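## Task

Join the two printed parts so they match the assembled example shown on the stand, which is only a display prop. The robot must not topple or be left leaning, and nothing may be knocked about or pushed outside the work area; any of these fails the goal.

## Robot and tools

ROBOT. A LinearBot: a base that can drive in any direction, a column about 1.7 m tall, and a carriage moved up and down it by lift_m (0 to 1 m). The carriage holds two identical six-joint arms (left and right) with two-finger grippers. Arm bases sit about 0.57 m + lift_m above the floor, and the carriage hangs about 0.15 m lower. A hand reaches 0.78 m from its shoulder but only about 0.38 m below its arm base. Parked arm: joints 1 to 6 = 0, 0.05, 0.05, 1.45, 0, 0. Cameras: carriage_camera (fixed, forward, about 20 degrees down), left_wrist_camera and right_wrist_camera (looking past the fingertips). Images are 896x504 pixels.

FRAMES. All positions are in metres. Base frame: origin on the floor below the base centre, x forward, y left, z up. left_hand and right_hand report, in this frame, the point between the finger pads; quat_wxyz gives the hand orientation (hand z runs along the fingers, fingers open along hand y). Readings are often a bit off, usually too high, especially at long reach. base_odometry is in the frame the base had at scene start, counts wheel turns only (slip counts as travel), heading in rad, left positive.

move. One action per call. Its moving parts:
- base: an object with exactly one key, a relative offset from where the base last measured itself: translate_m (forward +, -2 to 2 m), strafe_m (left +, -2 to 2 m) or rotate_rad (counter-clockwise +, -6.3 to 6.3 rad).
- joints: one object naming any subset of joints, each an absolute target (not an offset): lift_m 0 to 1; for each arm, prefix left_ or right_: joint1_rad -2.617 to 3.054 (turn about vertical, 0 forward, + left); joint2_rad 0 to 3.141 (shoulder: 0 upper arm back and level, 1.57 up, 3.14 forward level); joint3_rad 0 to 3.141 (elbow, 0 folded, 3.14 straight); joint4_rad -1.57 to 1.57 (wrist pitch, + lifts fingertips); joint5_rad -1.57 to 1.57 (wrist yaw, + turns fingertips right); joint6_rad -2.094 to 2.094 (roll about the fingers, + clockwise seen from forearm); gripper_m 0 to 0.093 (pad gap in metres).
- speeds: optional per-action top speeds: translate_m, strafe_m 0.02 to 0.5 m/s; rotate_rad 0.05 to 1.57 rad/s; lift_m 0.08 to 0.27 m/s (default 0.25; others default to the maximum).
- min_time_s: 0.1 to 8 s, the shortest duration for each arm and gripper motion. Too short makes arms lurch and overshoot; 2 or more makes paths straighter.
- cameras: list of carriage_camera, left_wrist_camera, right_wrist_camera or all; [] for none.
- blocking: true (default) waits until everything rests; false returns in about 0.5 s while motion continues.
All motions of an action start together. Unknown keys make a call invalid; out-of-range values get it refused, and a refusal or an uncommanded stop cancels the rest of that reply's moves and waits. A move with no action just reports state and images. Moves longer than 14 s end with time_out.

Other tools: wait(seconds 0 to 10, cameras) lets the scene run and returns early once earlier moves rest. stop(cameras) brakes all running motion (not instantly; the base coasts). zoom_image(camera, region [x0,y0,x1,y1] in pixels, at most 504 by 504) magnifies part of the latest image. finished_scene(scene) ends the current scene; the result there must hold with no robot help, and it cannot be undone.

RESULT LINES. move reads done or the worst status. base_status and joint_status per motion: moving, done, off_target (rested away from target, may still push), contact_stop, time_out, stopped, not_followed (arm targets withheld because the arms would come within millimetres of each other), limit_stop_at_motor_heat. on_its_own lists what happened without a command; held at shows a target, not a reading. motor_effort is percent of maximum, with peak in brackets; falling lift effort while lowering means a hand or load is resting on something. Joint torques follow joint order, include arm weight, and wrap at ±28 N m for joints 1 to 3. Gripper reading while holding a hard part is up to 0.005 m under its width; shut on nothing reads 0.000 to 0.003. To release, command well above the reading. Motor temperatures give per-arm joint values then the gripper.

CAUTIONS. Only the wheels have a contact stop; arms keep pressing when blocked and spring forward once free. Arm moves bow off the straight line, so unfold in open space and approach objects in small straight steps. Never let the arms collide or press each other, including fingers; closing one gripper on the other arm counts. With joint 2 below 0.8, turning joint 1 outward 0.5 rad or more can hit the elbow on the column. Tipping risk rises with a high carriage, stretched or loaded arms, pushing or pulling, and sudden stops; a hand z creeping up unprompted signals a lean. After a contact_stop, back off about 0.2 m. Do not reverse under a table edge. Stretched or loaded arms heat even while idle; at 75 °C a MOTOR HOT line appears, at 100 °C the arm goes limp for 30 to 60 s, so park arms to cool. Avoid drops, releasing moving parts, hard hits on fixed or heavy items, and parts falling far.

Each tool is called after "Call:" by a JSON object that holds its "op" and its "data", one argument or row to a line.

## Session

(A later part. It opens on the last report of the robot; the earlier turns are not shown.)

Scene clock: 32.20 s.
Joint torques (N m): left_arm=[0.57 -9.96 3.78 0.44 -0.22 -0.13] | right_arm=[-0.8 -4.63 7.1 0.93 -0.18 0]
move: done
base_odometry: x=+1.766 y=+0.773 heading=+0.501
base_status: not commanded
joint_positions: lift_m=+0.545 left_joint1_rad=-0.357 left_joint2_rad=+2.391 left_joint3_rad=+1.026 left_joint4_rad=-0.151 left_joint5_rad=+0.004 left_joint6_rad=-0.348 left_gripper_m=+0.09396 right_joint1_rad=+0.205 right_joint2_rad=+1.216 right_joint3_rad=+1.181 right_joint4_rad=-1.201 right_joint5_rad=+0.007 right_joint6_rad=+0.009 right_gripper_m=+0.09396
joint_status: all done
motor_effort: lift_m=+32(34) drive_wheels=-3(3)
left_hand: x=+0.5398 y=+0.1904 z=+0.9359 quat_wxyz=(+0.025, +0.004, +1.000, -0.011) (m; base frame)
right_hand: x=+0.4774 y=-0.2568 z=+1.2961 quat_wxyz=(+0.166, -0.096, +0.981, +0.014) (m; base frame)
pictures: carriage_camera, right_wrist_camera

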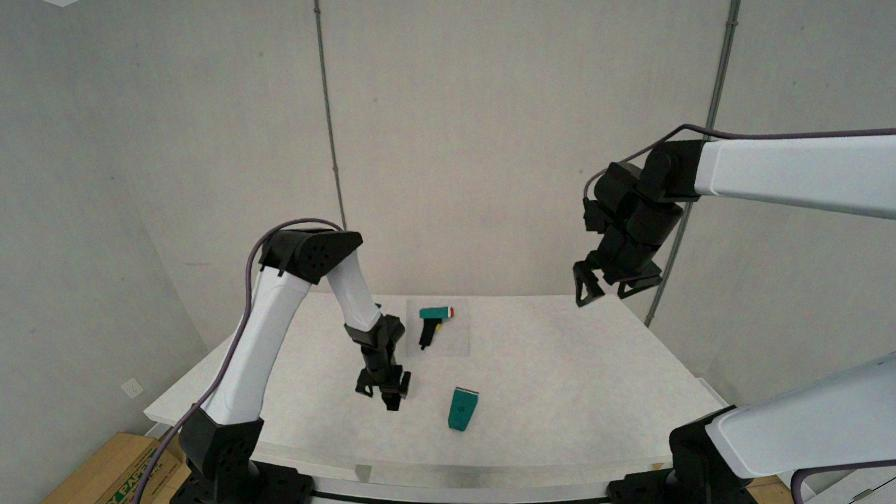

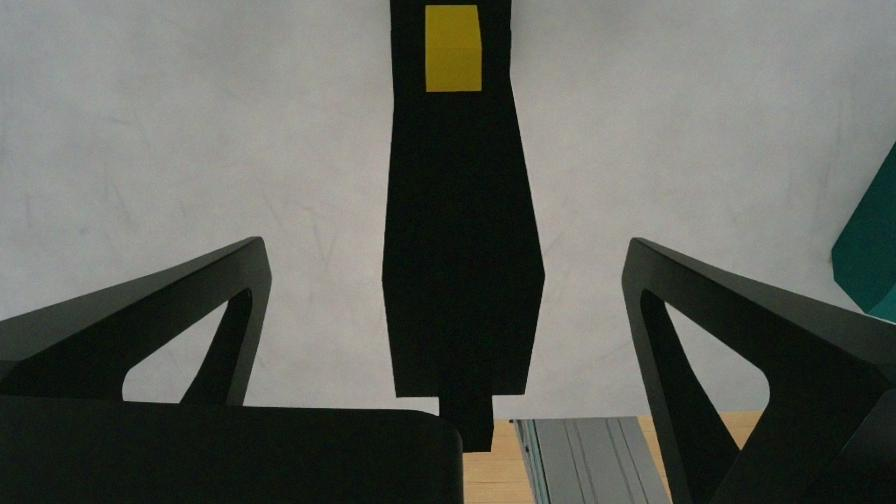

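Call:
{"op": "move", "data": {
  "joints": {"left_joint1_rad": -0.366}
}}

Call:
{"op": "move", "data": {
  "joints": {"left_gripper_m": 0.024},
  "min_time_s": 2.5,
  "cameras": ["right_wrist_camera", "carriage_camera"]
}}

Scene clock: 33.00 s.
Joint torques (N m): left_arm=[-0.85 -9.94 3.79 0.45 -0.22 -0.13] | right_arm=[-0.69 -4.51 6.84 0.95 -0.19 -0.04]
move: done
base_odometry: x=+1.766 y=+0.773 heading=+0.501
base_status: not commanded
joint_positions: lift_m=+0.545 left_joint1_rad=-0.357 left_joint2_rad=+2.391 left_joint3_rad=+1.026 left_joint4_rad=-0.151 left_joint5_rad=+0.004 left_joint6_rad=-0.348 left_gripper_m=+0.09396 right_joint1_rad=+0.205 right_joint2_rad=+1.216 right_joint3_rad=+1.181 right_joint4_rad=-1.201 right_joint5_rad=+0.007 right_joint6_rad=+0.009 right_gripper_m=+0.09396
joint_status: all done
motor_effort: lift_m=+31(33) drive_wheels=-3(3)
left_hand: x=+0.5398 y=+0.1904 z=+0.9359 quat_wxyz=(+0.025, +0.004, +1.000, -0.011) (m; base frame)
right_hand: x=+0.4774 y=-0.2568 z=+1.2961 quat_wxyz=(+0.166, -0.096, +0.981, +0.014) (m; base frame)
pictures: none

Scene clock: 35.80 s.
Joint torques (N m): left_arm=[-0.85 -9.94 3.79 0.45 -0.22 -0.12] | right_arm=[-0.55 -4.51 6.93 0.97 -0.16 0.04]
move: off_target
base_odometry: x=+1.766 y=+0.773 heading=+0.501
base_status: not commanded
joint_positions: lift_m=+0.545 left_joint1_rad=-0.357 left_joint2_rad=+2.391 left_joint3_rad=+1.026 left_joint4_rad=-0.151 left_joint5_rad=+0.004 left_joint6_rad=-0.349 left_gripper_m=+0.03028 right_joint1_rad=+0.205 right_joint2_rad=+1.216 right_joint3_rad=+1.181 right_joint4_rad=-1.201 right_joint5_rad=+0.007 right_joint6_rad=+0.009 right_gripper_m=+0.09396
joint_status: left_gripper_m off_target (ended at +0.03031, target +0.02400)
motor_effort: lift_m=+32(34) drive_wheels=-3(3)
left_hand: x=+0.5398 y=+0.1904 z=+0.9359 quat_wxyz=(+0.025, +0.004, +1.000, -0.011) (m; base frame)
right_hand: x=+0.4774 y=-0.2568 z=+1.2961 quat_wxyz=(+0.166, -0.096, +0.981, +0.014) (m; base frame)
pictures: carriage_camera, right_wrist_camera

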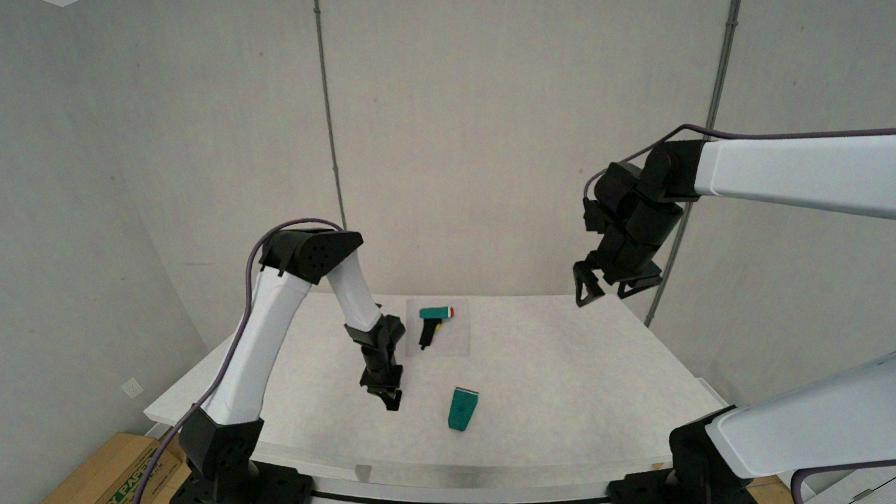

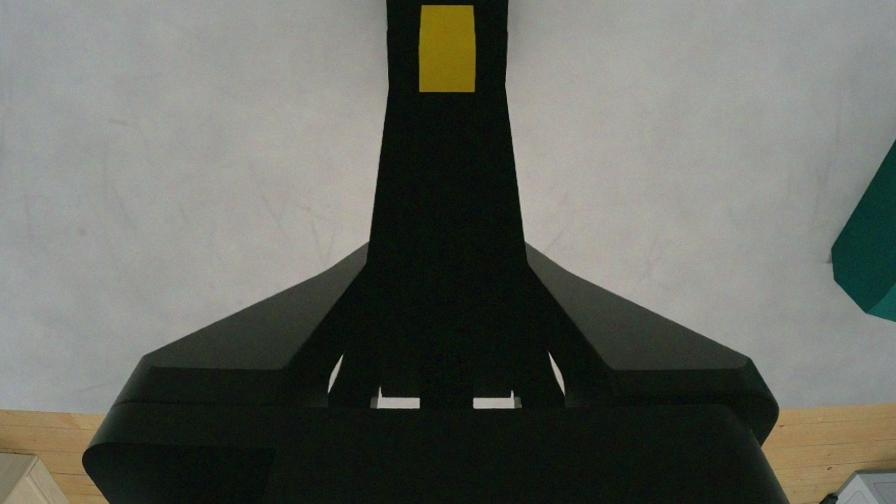

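Call:
{"op": "move", "data": {
  "joints": {"lift_m": 0.65},
  "speeds": {"lift_m": 0.1},
  "cameras": ["right_wrist_camera"]
}}

Call:
{"op": "move", "data": {
  "joints": {"left_joint1_rad": -0.827, "left_joint2_rad": 2.513, "left_joint3_rad": 1.357, "left_joint4_rad": -0.344, "left_joint6_rad": -0.512},
  "min_time_s": 2.5,
  "cameras": ["all"]
}}

Call:
{"op": "zoom_image", "data": {
  "camera": "carriage_camera",
  "region": [380, 340, 520, 480]
}}

Scene clock: 38.73 s.
Joint torques (N m): left_arm=[-0.83 -10.22 3.79 0.45 -0.22 -0.12] | right_arm=[-0.81 -4.62 6.83 0.96 -0.11 -0.06]
move: done
base_odometry: x=+1.766 y=+0.773 heading=+0.501
base_status: not commanded
joint_positions: lift_m=+0.650 left_joint1_rad=-0.357 left_joint2_rad=+2.395 left_joint3_rad=+1.026 left_joint4_rad=-0.152 left_joint5_rad=+0.004 left_joint6_rad=-0.349 left_gripper_m=+0.03028 right_joint1_rad=+0.205 right_joint2_rad=+1.216 right_joint3_rad=+1.182 right_joint4_rad=-1.203 right_joint5_rad=+0.007 right_joint6_rad=+0.009 right_gripper_m=+0.09396
joint_status: all done
motor_effort: lift_m=+36(44) drive_wheels=+1(3)
left_hand: x=+0.5386 y=+0.1908 z=+1.0395 quat_wxyz=(+0.023, +0.004, +1.000, -0.010) (m; base frame)
right_hand: x=+0.4771 y=-0.2569 z=+1.4008 quat_wxyz=(+0.166, -0.096, +0.981, +0.014) (m; base frame)
pictures: right_wrist_camera

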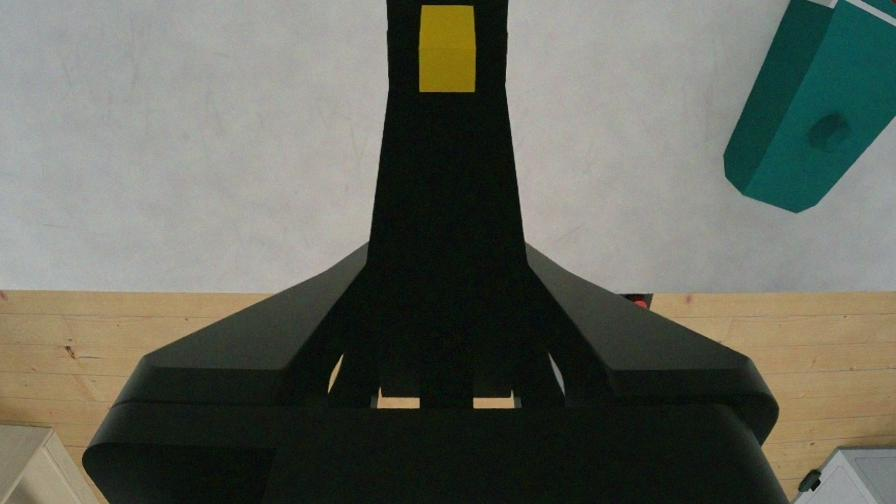

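Scene clock: 41.53 s.
Joint torques (N m): left_arm=[-0.75 -10.78 5.67 0.39 -0.23 -0.11] | right_arm=[-0.72 -4.55 6.89 0.99 -0.16 -0.02]
Motor temperatures (°C): left_arm=[26 37 39 33 30 26 24] | right_arm=[28 32 43 35 25 23 27]
move: done
base_odometry: x=+1.766 y=+0.773 heading=+0.501
base_status: not commanded
joint_positions: lift_m=+0.650 left_joint1_rad=-0.819 left_joint2_rad=+2.511 left_joint3_rad=+1.336 left_joint4_rad=-0.341 left_joint5_rad=+0.004 left_joint6_rad=-0.500 left_gripper_m=+0.03028 right_joint1_rad=+0.205 right_joint2_rad=+1.216 right_joint3_rad=+1.182 right_joint4_rad=-1.203 right_joint5_rad=+0.007 right_joint6_rad=+0.009 right_gripper_m=+0.09396
joint_status: all done
motor_effort: lift_m=+35(38) drive_wheels=-3(3)
left_hand: x=+0.4963 y=+0.0176 z=+1.0410 quat_wxyz=(+0.021, +0.159, +0.987, -0.018) (m; base frame)
right_hand: x=+0.4771 y=-0.2569 z=+1.4008 quat_wxyz=(+0.166, -0.096, +0.981, +0.014) (m; base frame)
pictures: carriage_camera, left_wrist_camera, right_wrist_camera

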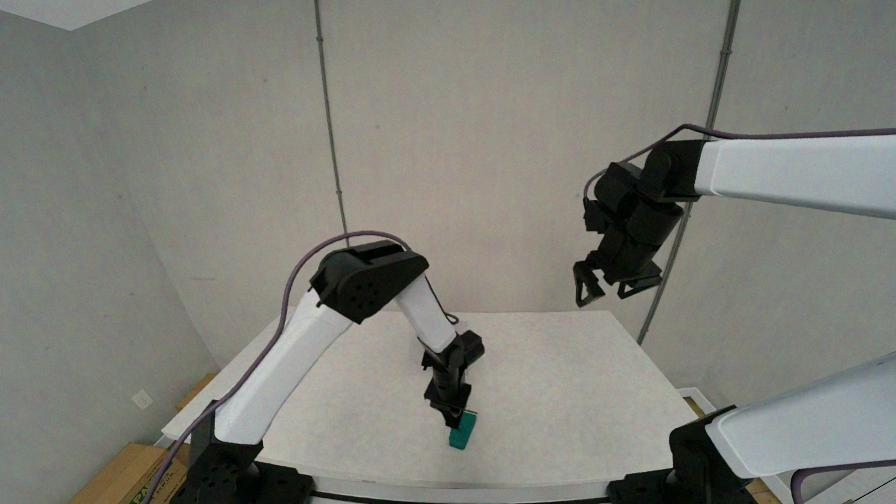

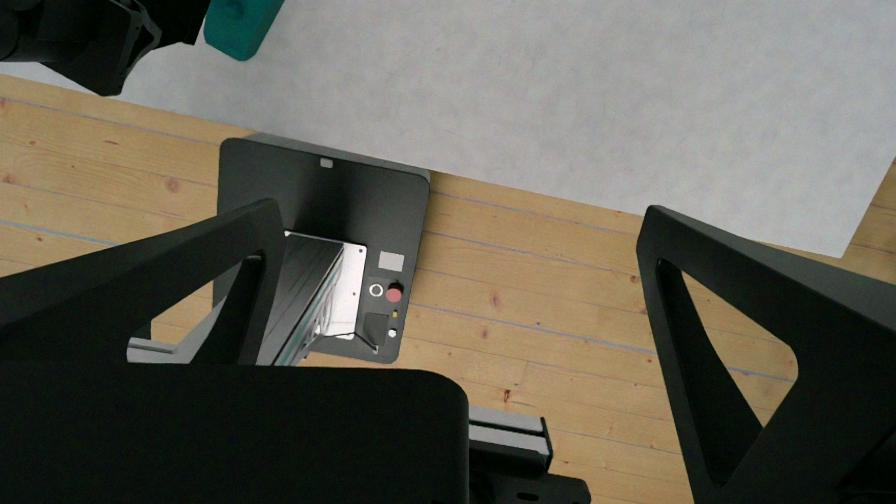

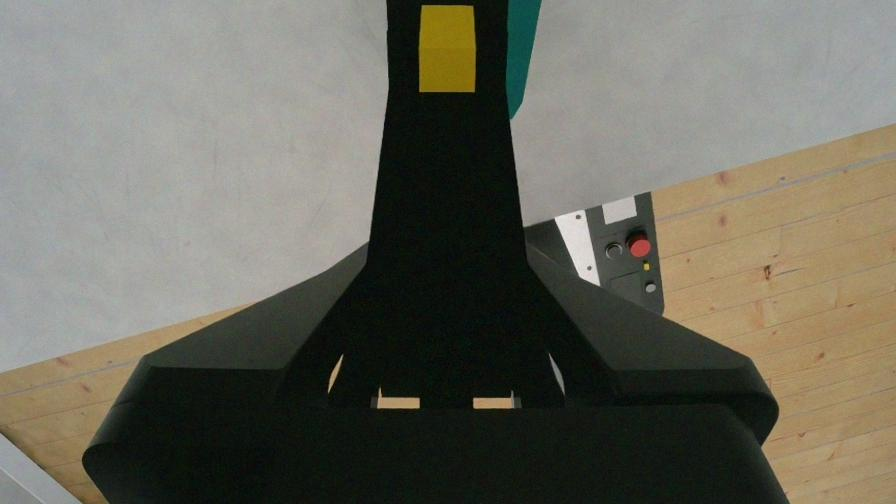

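Scaled by 3.600 from the camera's 896x504 image, which has a finer 1280x720 frame.

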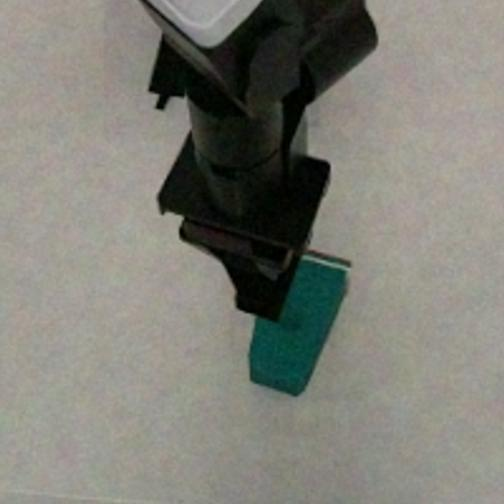

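Call:
{"op": "move", "data": {
  "joints": {"right_joint1_rad": 0.357, "right_joint2_rad": 2.114, "right_joint3_rad": 0.875, "right_joint4_rad": -0.261, "right_joint6_rad": 1.93},
  "min_time_s": 2.5,
  "cameras": ["left_wrist_camera", "carriage_camera"]
}}

Scene clock: 46.13 s.
Joint torques (N m): left_arm=[-0.73 -10.78 5.65 0.41 -0.23 -0.13] | right_arm=[0.21 -6.74 2.91 0.43 -0.11 0.16]
move: done
base_odometry: x=+1.766 y=+0.773 heading=+0.501
base_status: not commanded
joint_positions: lift_m=+0.650 left_joint1_rad=-0.819 left_joint2_rad=+2.511 left_joint3_rad=+1.336 left_joint4_rad=-0.344 left_joint5_rad=+0.004 left_joint6_rad=-0.500 left_gripper_m=+0.03028 right_joint1_rad=+0.352 right_joint2_rad=+2.102 right_joint3_rad=+0.877 right_joint4_rad=-0.278 right_joint5_rad=+0.007 right_joint6_rad=+1.919 right_gripper_m=+0.09398
joint_status: all done
motor_effort: lift_m=+37(38) drive_wheels=+1(3)
left_hand: x=+0.4959 y=+0.0181 z=+1.0410 quat_wxyz=(+0.020, +0.159, +0.987, -0.018) (m; base frame)
right_hand: x=+0.5174 y=-0.2023 z=+1.1058 quat_wxyz=(+0.017, +0.706, +0.708, +0.029) (m; base frame)
pictures: carriage_camera, left_wrist_camera

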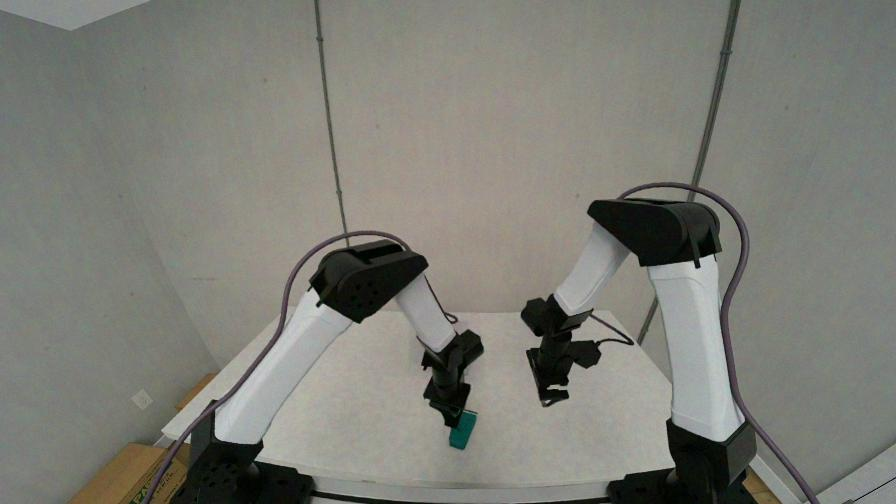

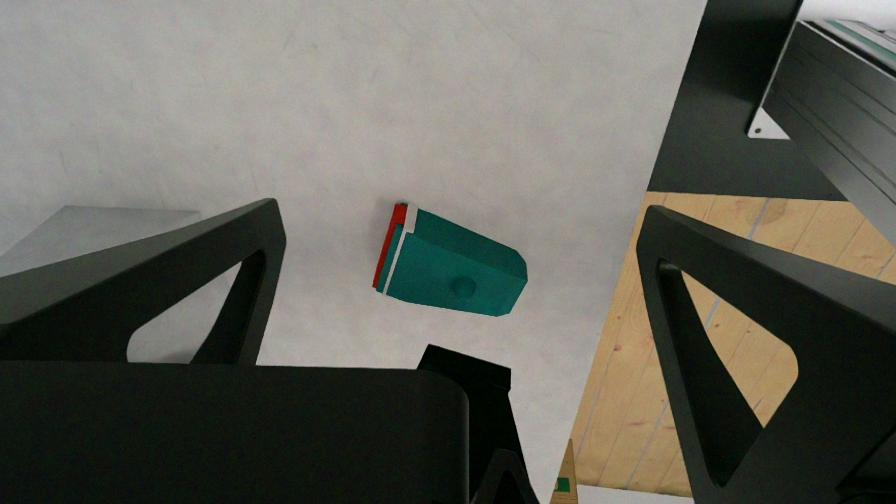

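Call:
{"op": "move", "data": {
  "joints": {"lift_m": 0.62},
  "speeds": {"lift_m": 0.08},
  "cameras": ["all"]
}}

Call:
{"op": "zoom_image", "data": {
  "camera": "left_wrist_camera",
  "region": [340, 180, 580, 500]
}}

Call:
{"op": "zoom_image", "data": {
  "camera": "carriage_camera",
  "region": [420, 370, 500, 460]
}}

Scene clock: 47.60 s.
Joint torques (N m): left_arm=[-0.7 -11.49 5.27 0.42 -0.23 -0.13] | right_arm=[0.23 -6.87 2.92 0.43 -0.07 0.2]
move: done
base_odometry: x=+1.766 y=+0.773 heading=+0.501
base_status: not commanded
joint_positions: lift_m=+0.620 left_joint1_rad=-0.819 left_joint2_rad=+2.519 left_joint3_rad=+1.341 left_joint4_rad=-0.347 left_joint5_rad=+0.004 left_joint6_rad=-0.501 left_gripper_m=+0.03028 right_joint1_rad=+0.352 right_joint2_rad=+2.107 right_joint3_rad=+0.876 right_joint4_rad=-0.273 right_joint5_rad=+0.006 right_joint6_rad=+1.921 right_gripper_m=+0.09398
joint_status: all done
motor_effort: lift_m=+31(33) drive_wheels=-3(3)
left_hand: x=+0.4950 y=+0.0190 z=+1.0091 quat_wxyz=(+0.017, +0.159, +0.987, -0.016) (m; base frame)
right_hand: x=+0.5167 y=-0.2025 z=+1.0746 quat_wxyz=(+0.017, +0.706, +0.707, +0.029) (m; base frame)
pictures: carriage_camera, left_wrist_camera, right_wrist_camera

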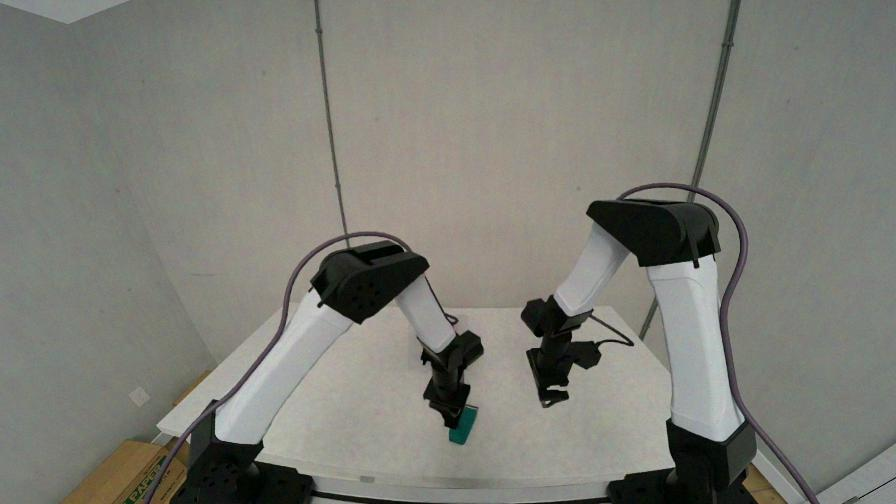

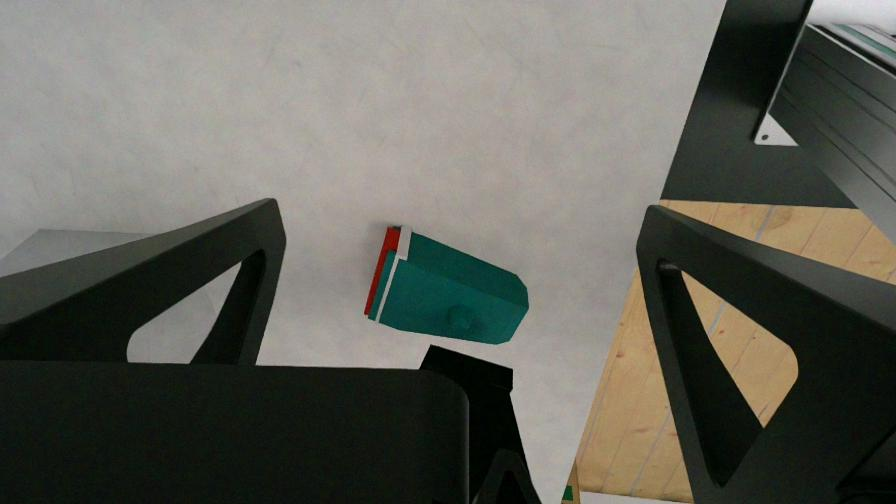

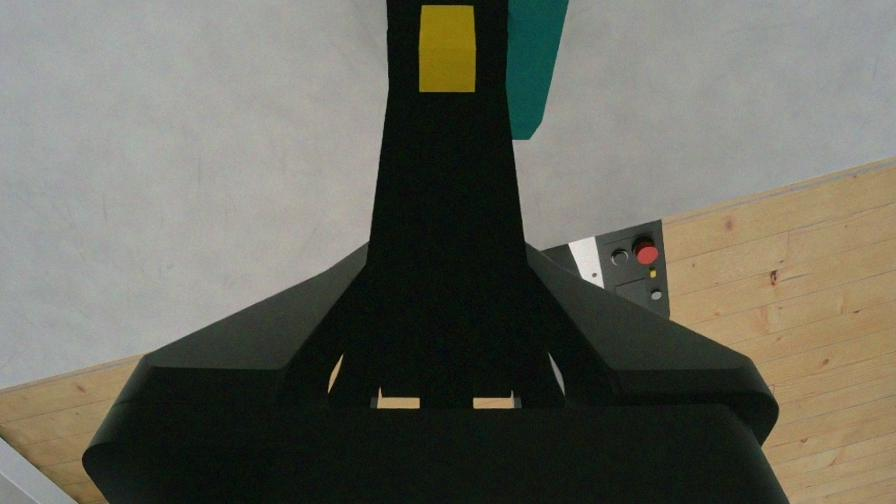

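Scaled by 1.575 from the camera's 896x504 image, which has a finer 1280x720 frame.

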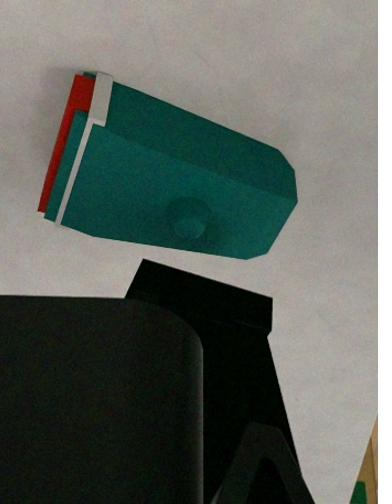

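Scaled by 5.600 from the camera's 896x504 image, which has a finer 1280x720 frame.

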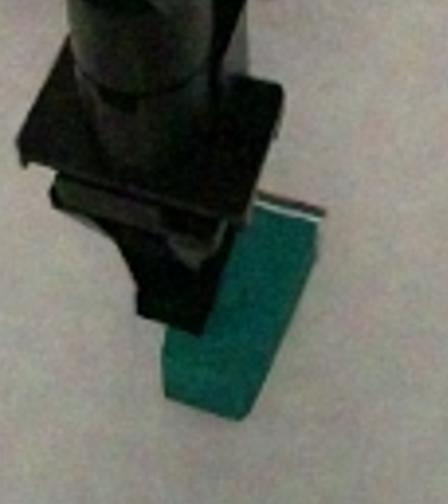

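Call:
{"op": "zoom_image", "data": {
  "camera": "right_wrist_camera",
  "region": [360, 0, 620, 180]
}}

Scaled by 1.938 from the camera's 896x504 image, which has a finer 1280x720 frame.

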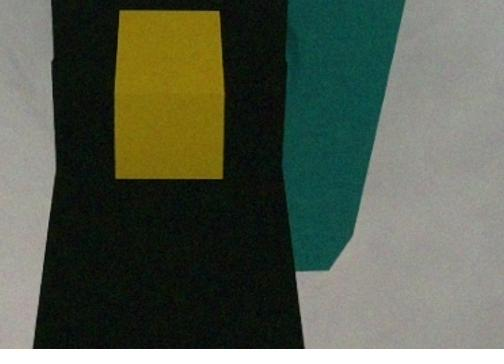

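Call:
{"op": "move", "data": {
  "joints": {"left_joint1_rad": -0.857, "left_joint2_rad": 2.547, "left_joint3_rad": 1.439, "left_joint4_rad": -0.392, "left_joint6_rad": -0.542},
  "min_time_s": 1,
  "cameras": ["all"]
}}

Call:
{"op": "zoom_image", "data": {
  "camera": "left_wrist_camera",
  "region": [340, 180, 580, 500]
}}

Call:
{"op": "zoom_image", "data": {
  "camera": "right_wrist_camera",
  "region": [360, 0, 620, 180]
}}

Scene clock: 50.50 s.
Joint torques (N m): left_arm=[-0.76 -11.18 5.91 0.39 -0.23 -0.12] | right_arm=[0.13 -7.21 2.95 0.49 -0.05 0.16]
move: done
base_odometry: x=+1.766 y=+0.773 heading=+0.501
base_status: not commanded
joint_positions: lift_m=+0.620 left_joint1_rad=-0.849 left_joint2_rad=+2.545 left_joint3_rad=+1.418 left_joint4_rad=-0.389 left_joint5_rad=+0.004 left_joint6_rad=-0.530 left_gripper_m=+0.03028 right_joint1_rad=+0.352 right_joint2_rad=+2.107 right_joint3_rad=+0.876 right_joint4_rad=-0.273 right_joint5_rad=+0.006 right_joint6_rad=+1.921 right_gripper_m=+0.09398
joint_status: all done
motor_effort: lift_m=+31(33) drive_wheels=-3(3)
left_hand: x=+0.4970 y=-0.0013 z=+1.0112 quat_wxyz=(+0.020, +0.159, +0.987, -0.019) (m; base frame)
right_hand: x=+0.5167 y=-0.2025 z=+1.0746 quat_wxyz=(+0.017, +0.706, +0.707, +0.029) (m; base frame)
pictures: carriage_camera, left_wrist_camera, right_wrist_camera

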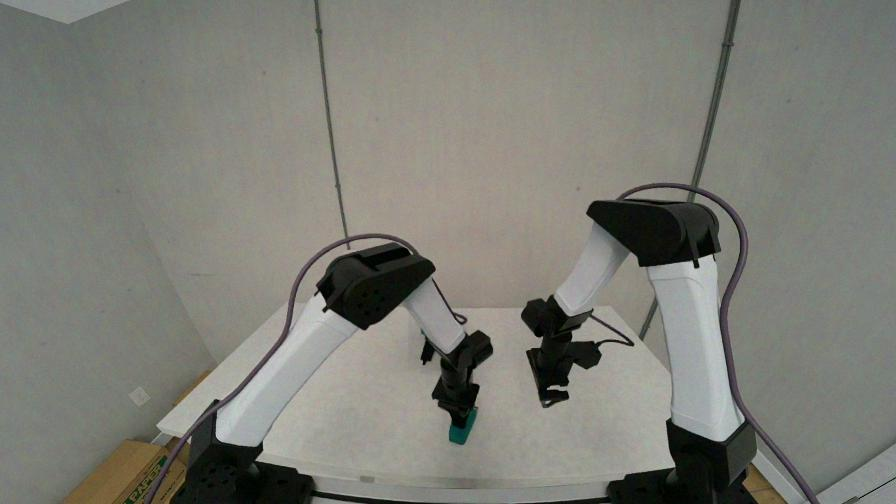

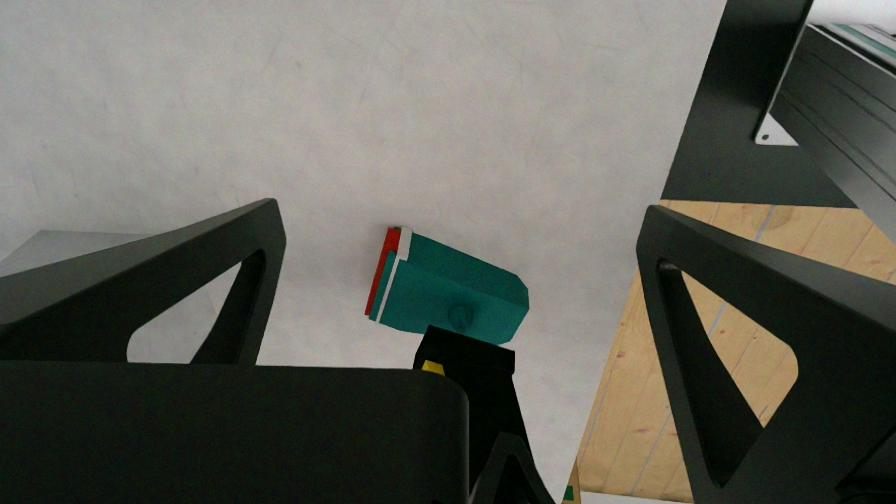

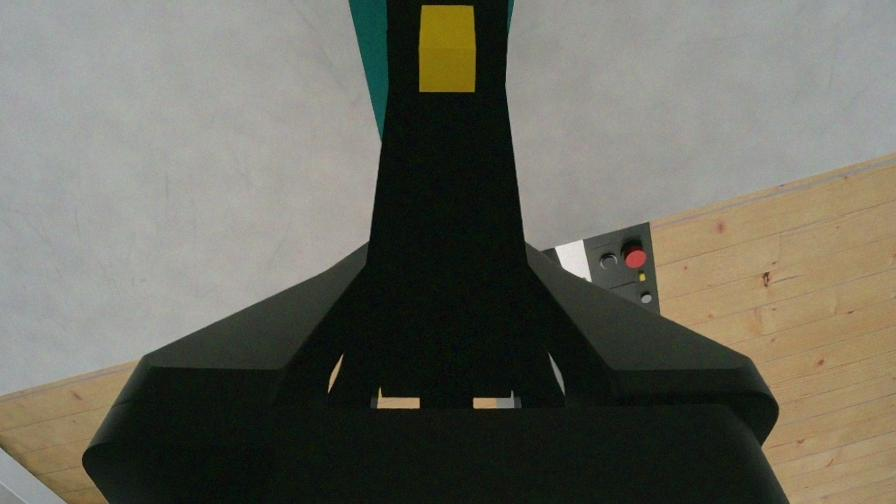

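Scaled by 1.575 from the camera's 896x504 image, which has a finer 1280x720 frame.

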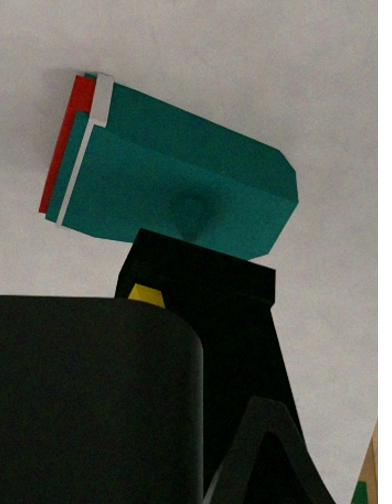

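Scaled by 1.938 from the camera's 896x504 image, which has a finer 1280x720 frame.

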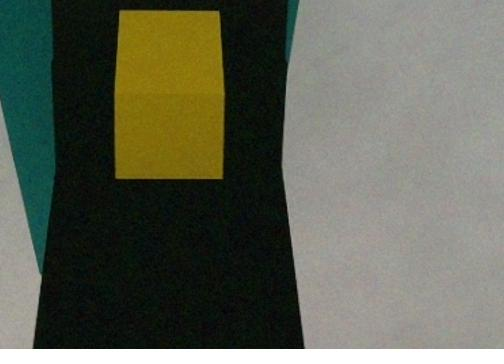

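Call:
{"op": "move", "data": {
  "joints": {"left_joint1_rad": -0.826, "left_joint6_rad": -0.508, "lift_m": 0.605},
  "speeds": {"lift_m": 0.08},
  "cameras": ["left_wrist_camera", "right_wrist_camera"]
}}

Call:
{"op": "zoom_image", "data": {
  "camera": "left_wrist_camera",
  "region": [340, 180, 580, 500]
}}

Call:
{"op": "zoom_image", "data": {
  "camera": "right_wrist_camera",
  "region": [320, 0, 580, 180]
}}

Scene clock: 52.07 s.
Joint torques (N m): left_arm=[0.39 -11.88 5.55 0.38 -0.23 0.15] | right_arm=[0.2 -7.21 2.99 0.4 -0.1 0.17]
move: done
base_odometry: x=+1.766 y=+0.773 heading=+0.501
base_status: not commanded
joint_positions: lift_m=+0.605 left_joint1_rad=-0.832 left_joint2_rad=+2.552 left_joint3_rad=+1.423 left_joint4_rad=-0.395 left_joint5_rad=+0.004 left_joint6_rad=-0.520 left_gripper_m=+0.03028 right_joint1_rad=+0.352 right_joint2_rad=+2.109 right_joint3_rad=+0.875 right_joint4_rad=-0.270 right_joint5_rad=+0.006 right_joint6_rad=+1.921 right_gripper_m=+0.09398
joint_status: all done
motor_effort: lift_m=+31(33) drive_wheels=-3(3)
left_hand: x=+0.5013 y=+0.0047 z=+0.9942 quat_wxyz=(+0.017, +0.155, +0.988, -0.016) (m; base frame)
right_hand: x=+0.5167 y=-0.2024 z=+1.0591 quat_wxyz=(+0.017, +0.706, +0.707, +0.029) (m; base frame)
pictures: left_wrist_camera, right_wrist_camera

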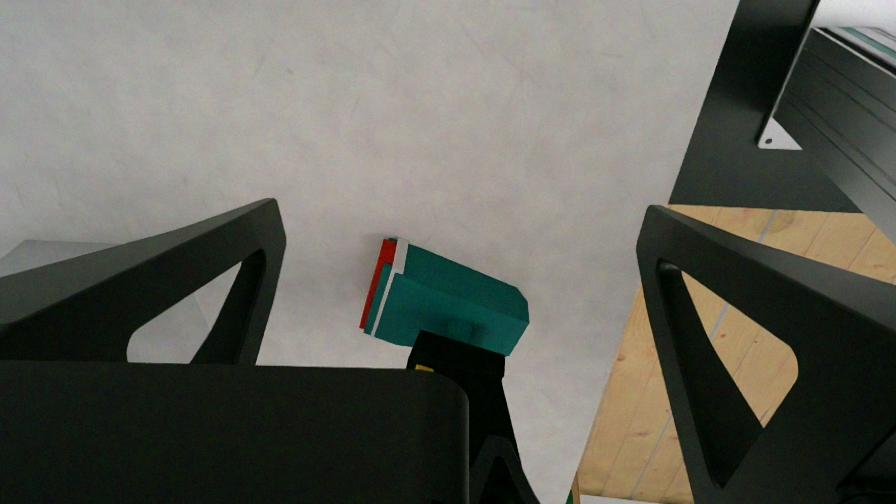

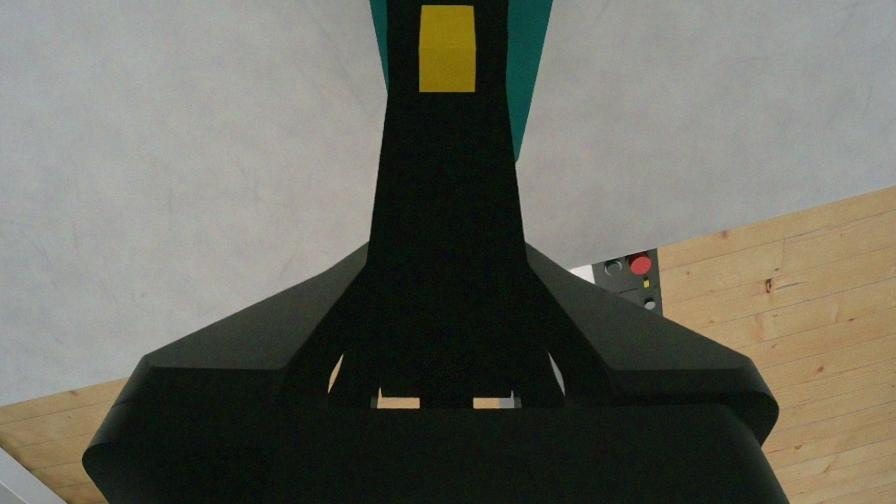

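Scaled by 1.575 from the camera's 896x504 image, which has a finer 1280x720 frame.

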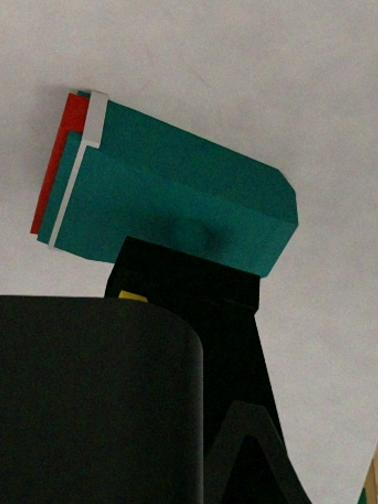

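Scaled by 1.938 from the camera's 896x504 image, which has a finer 1280x720 frame.

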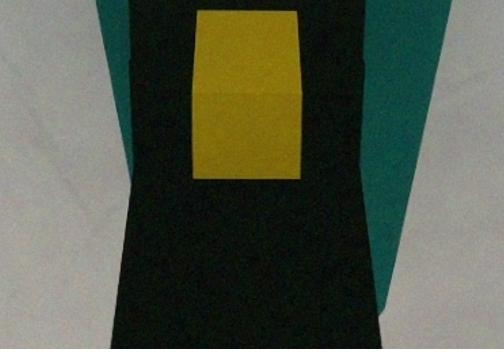

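Call:
{"op": "move", "data": {
  "joints": {"left_joint1_rad": -0.847, "left_joint2_rad": 2.558, "left_joint3_rad": 1.467, "left_joint4_rad": -0.409},
  "min_time_s": 1,
  "cameras": ["left_wrist_camera", "right_wrist_camera"]
}}

Call:
{"op": "zoom_image", "data": {
  "camera": "left_wrist_camera",
  "region": [340, 220, 560, 400]
}}

Call:
{"op": "zoom_image", "data": {
  "camera": "right_wrist_camera",
  "region": [320, 0, 580, 180]
}}

Scene clock: 53.97 s.
Joint torques (N m): left_arm=[-0.77 -11.34 5.96 0.38 -0.23 0.16] | right_arm=[0.03 -7.25 3.11 0.41 -0.08 0.13]
move: done
base_odometry: x=+1.766 y=+0.773 heading=+0.501
base_status: not commanded
joint_positions: lift_m=+0.605 left_joint1_rad=-0.838 left_joint2_rad=+2.557 left_joint3_rad=+1.446 left_joint4_rad=-0.406 left_joint5_rad=+0.004 left_joint6_rad=-0.520 left_gripper_m=+0.03028 right_joint1_rad=+0.352 right_joint2_rad=+2.109 right_joint3_rad=+0.875 right_joint4_rad=-0.270 right_joint5_rad=+0.006 right_joint6_rad=+1.921 right_gripper_m=+0.09398
joint_status: all done
motor_effort: lift_m=+31(33) drive_wheels=-3(3)
left_hand: x=+0.5034 y=-0.0016 z=+0.9962 quat_wxyz=(+0.020, +0.158, +0.987, -0.018) (m; base frame)
right_hand: x=+0.5167 y=-0.2024 z=+1.0591 quat_wxyz=(+0.017, +0.706, +0.707, +0.029) (m; base frame)
pictures: left_wrist_camera, right_wrist_camera

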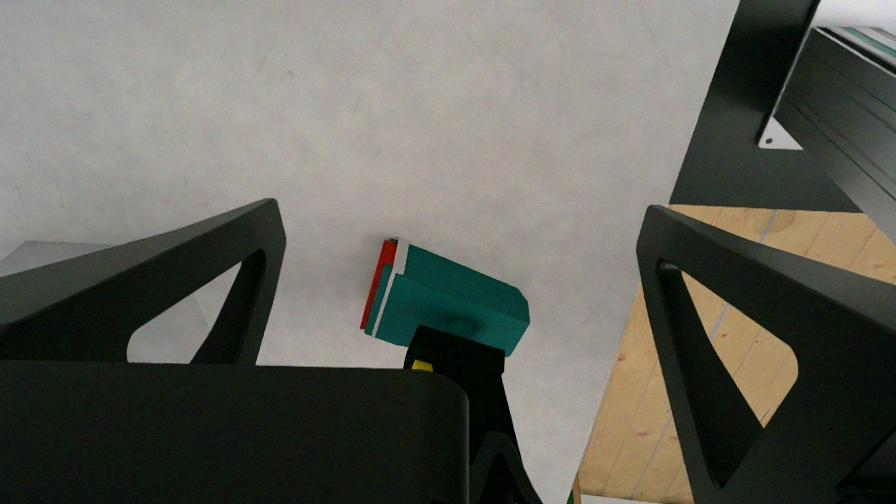

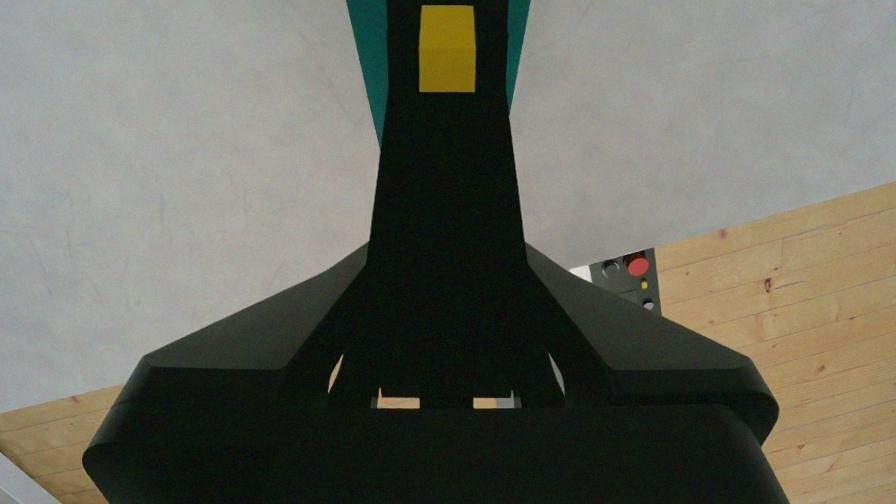

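Scaled by 2.291 from the camera's 896x504 image, which has a finer 1280x720 frame.

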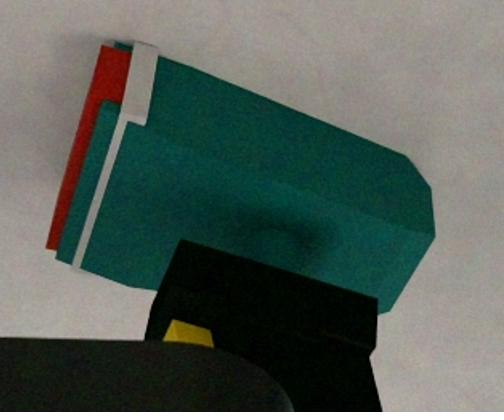

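Scaled by 1.938 from the camera's 896x504 image, which has a finer 1280x720 frame.

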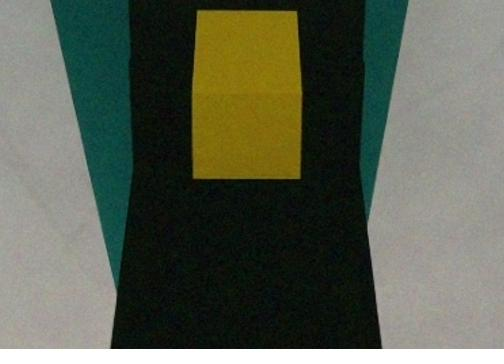

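Call:
{"op": "move", "data": {
  "joints": {"left_joint1_rad": -0.826, "left_joint6_rad": -0.542},
  "min_time_s": 0.6
}}

Call:
{"op": "move", "data": {
  "joints": {"lift_m": 0.597},
  "speeds": {"lift_m": 0.08},
  "cameras": ["left_wrist_camera", "right_wrist_camera"]
}}

Call:
{"op": "zoom_image", "data": {
  "camera": "left_wrist_camera",
  "region": [340, 220, 560, 400]
}}

Call:
{"op": "zoom_image", "data": {
  "camera": "right_wrist_camera",
  "region": [320, 0, 580, 180]
}}

Scene clock: 55.43 s.
Joint torques (N m): left_arm=[0.54 -11.34 5.97 0.38 -0.23 -0.11] | right_arm=[0.35 -7.16 3.11 0.38 -0.11 0.19]
move: done
base_odometry: x=+1.766 y=+0.773 heading=+0.501
base_status: not commanded
joint_positions: lift_m=+0.605 left_joint1_rad=-0.835 left_joint2_rad=+2.557 left_joint3_rad=+1.446 left_joint4_rad=-0.406 left_joint5_rad=+0.004 left_joint6_rad=-0.530 left_gripper_m=+0.03028 right_joint1_rad=+0.352 right_joint2_rad=+2.109 right_joint3_rad=+0.875 right_joint4_rad=-0.270 right_joint5_rad=+0.006 right_joint6_rad=+1.921 right_gripper_m=+0.09398
joint_status: all done
motor_effort: lift_m=+32(33) drive_wheels=-3(4)
left_hand: x=+0.5045 y=-0.0007 z=+0.9962 quat_wxyz=(+0.020, +0.152, +0.988, -0.018) (m; base frame)
right_hand: x=+0.5167 y=-0.2024 z=+1.0591 quat_wxyz=(+0.017, +0.706, +0.707, +0.029) (m; base frame)
pictures: none

Scene clock: 55.93 s.
Joint torques (N m): left_arm=[0.49 -12.12 5.56 0.43 -0.26 -0.13] | right_arm=[0.08 -7.58 2.93 0.42 -0.06 0.15]
move: done
base_odometry: x=+1.766 y=+0.773 heading=+0.501
base_status: not commanded
joint_positions: lift_m=+0.597 left_joint1_rad=-0.835 left_joint2_rad=+2.565 left_joint3_rad=+1.450 left_joint4_rad=-0.410 left_joint5_rad=+0.004 left_joint6_rad=-0.530 left_gripper_m=+0.03028 right_joint1_rad=+0.352 right_joint2_rad=+2.110 right_joint3_rad=+0.874 right_joint4_rad=-0.268 right_joint5_rad=+0.006 right_joint6_rad=+1.921 right_gripper_m=+0.09398
joint_status: all done
motor_effort: lift_m=+32(33) drive_wheels=-3(3)
left_hand: x=+0.5035 y=+0.0004 z=+0.9857 quat_wxyz=(+0.017, +0.152, +0.988, -0.016) (m; base frame)
right_hand: x=+0.5165 y=-0.2025 z=+1.0506 quat_wxyz=(+0.017, +0.706, +0.707, +0.029) (m; base frame)
pictures: left_wrist_camera, right_wrist_camera

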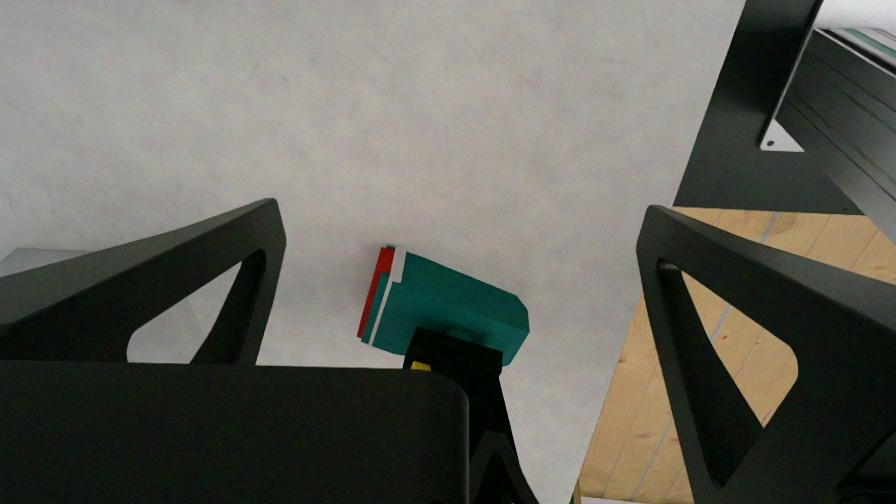

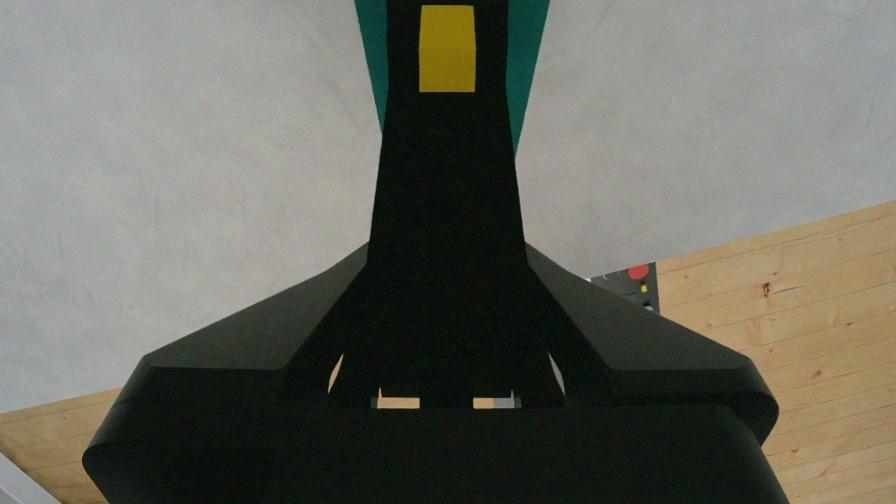

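Scaled by 2.291 from the camera's 896x504 image, which has a finer 1280x720 frame.

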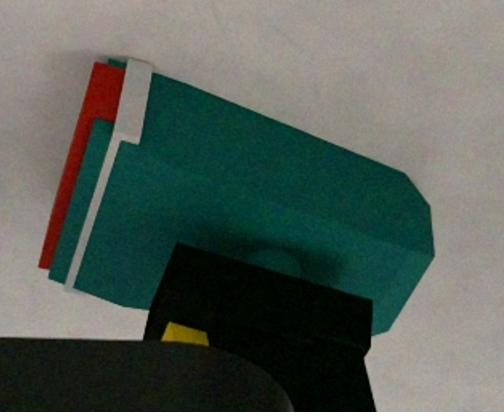

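Scaled by 1.938 from the camera's 896x504 image, which has a finer 1280x720 frame.

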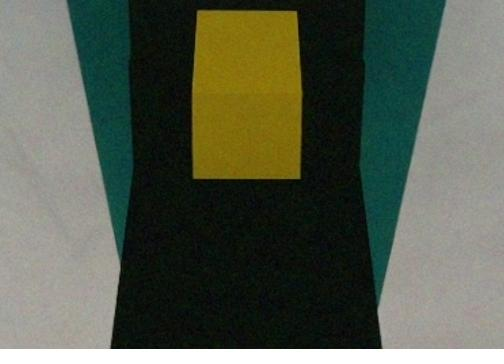

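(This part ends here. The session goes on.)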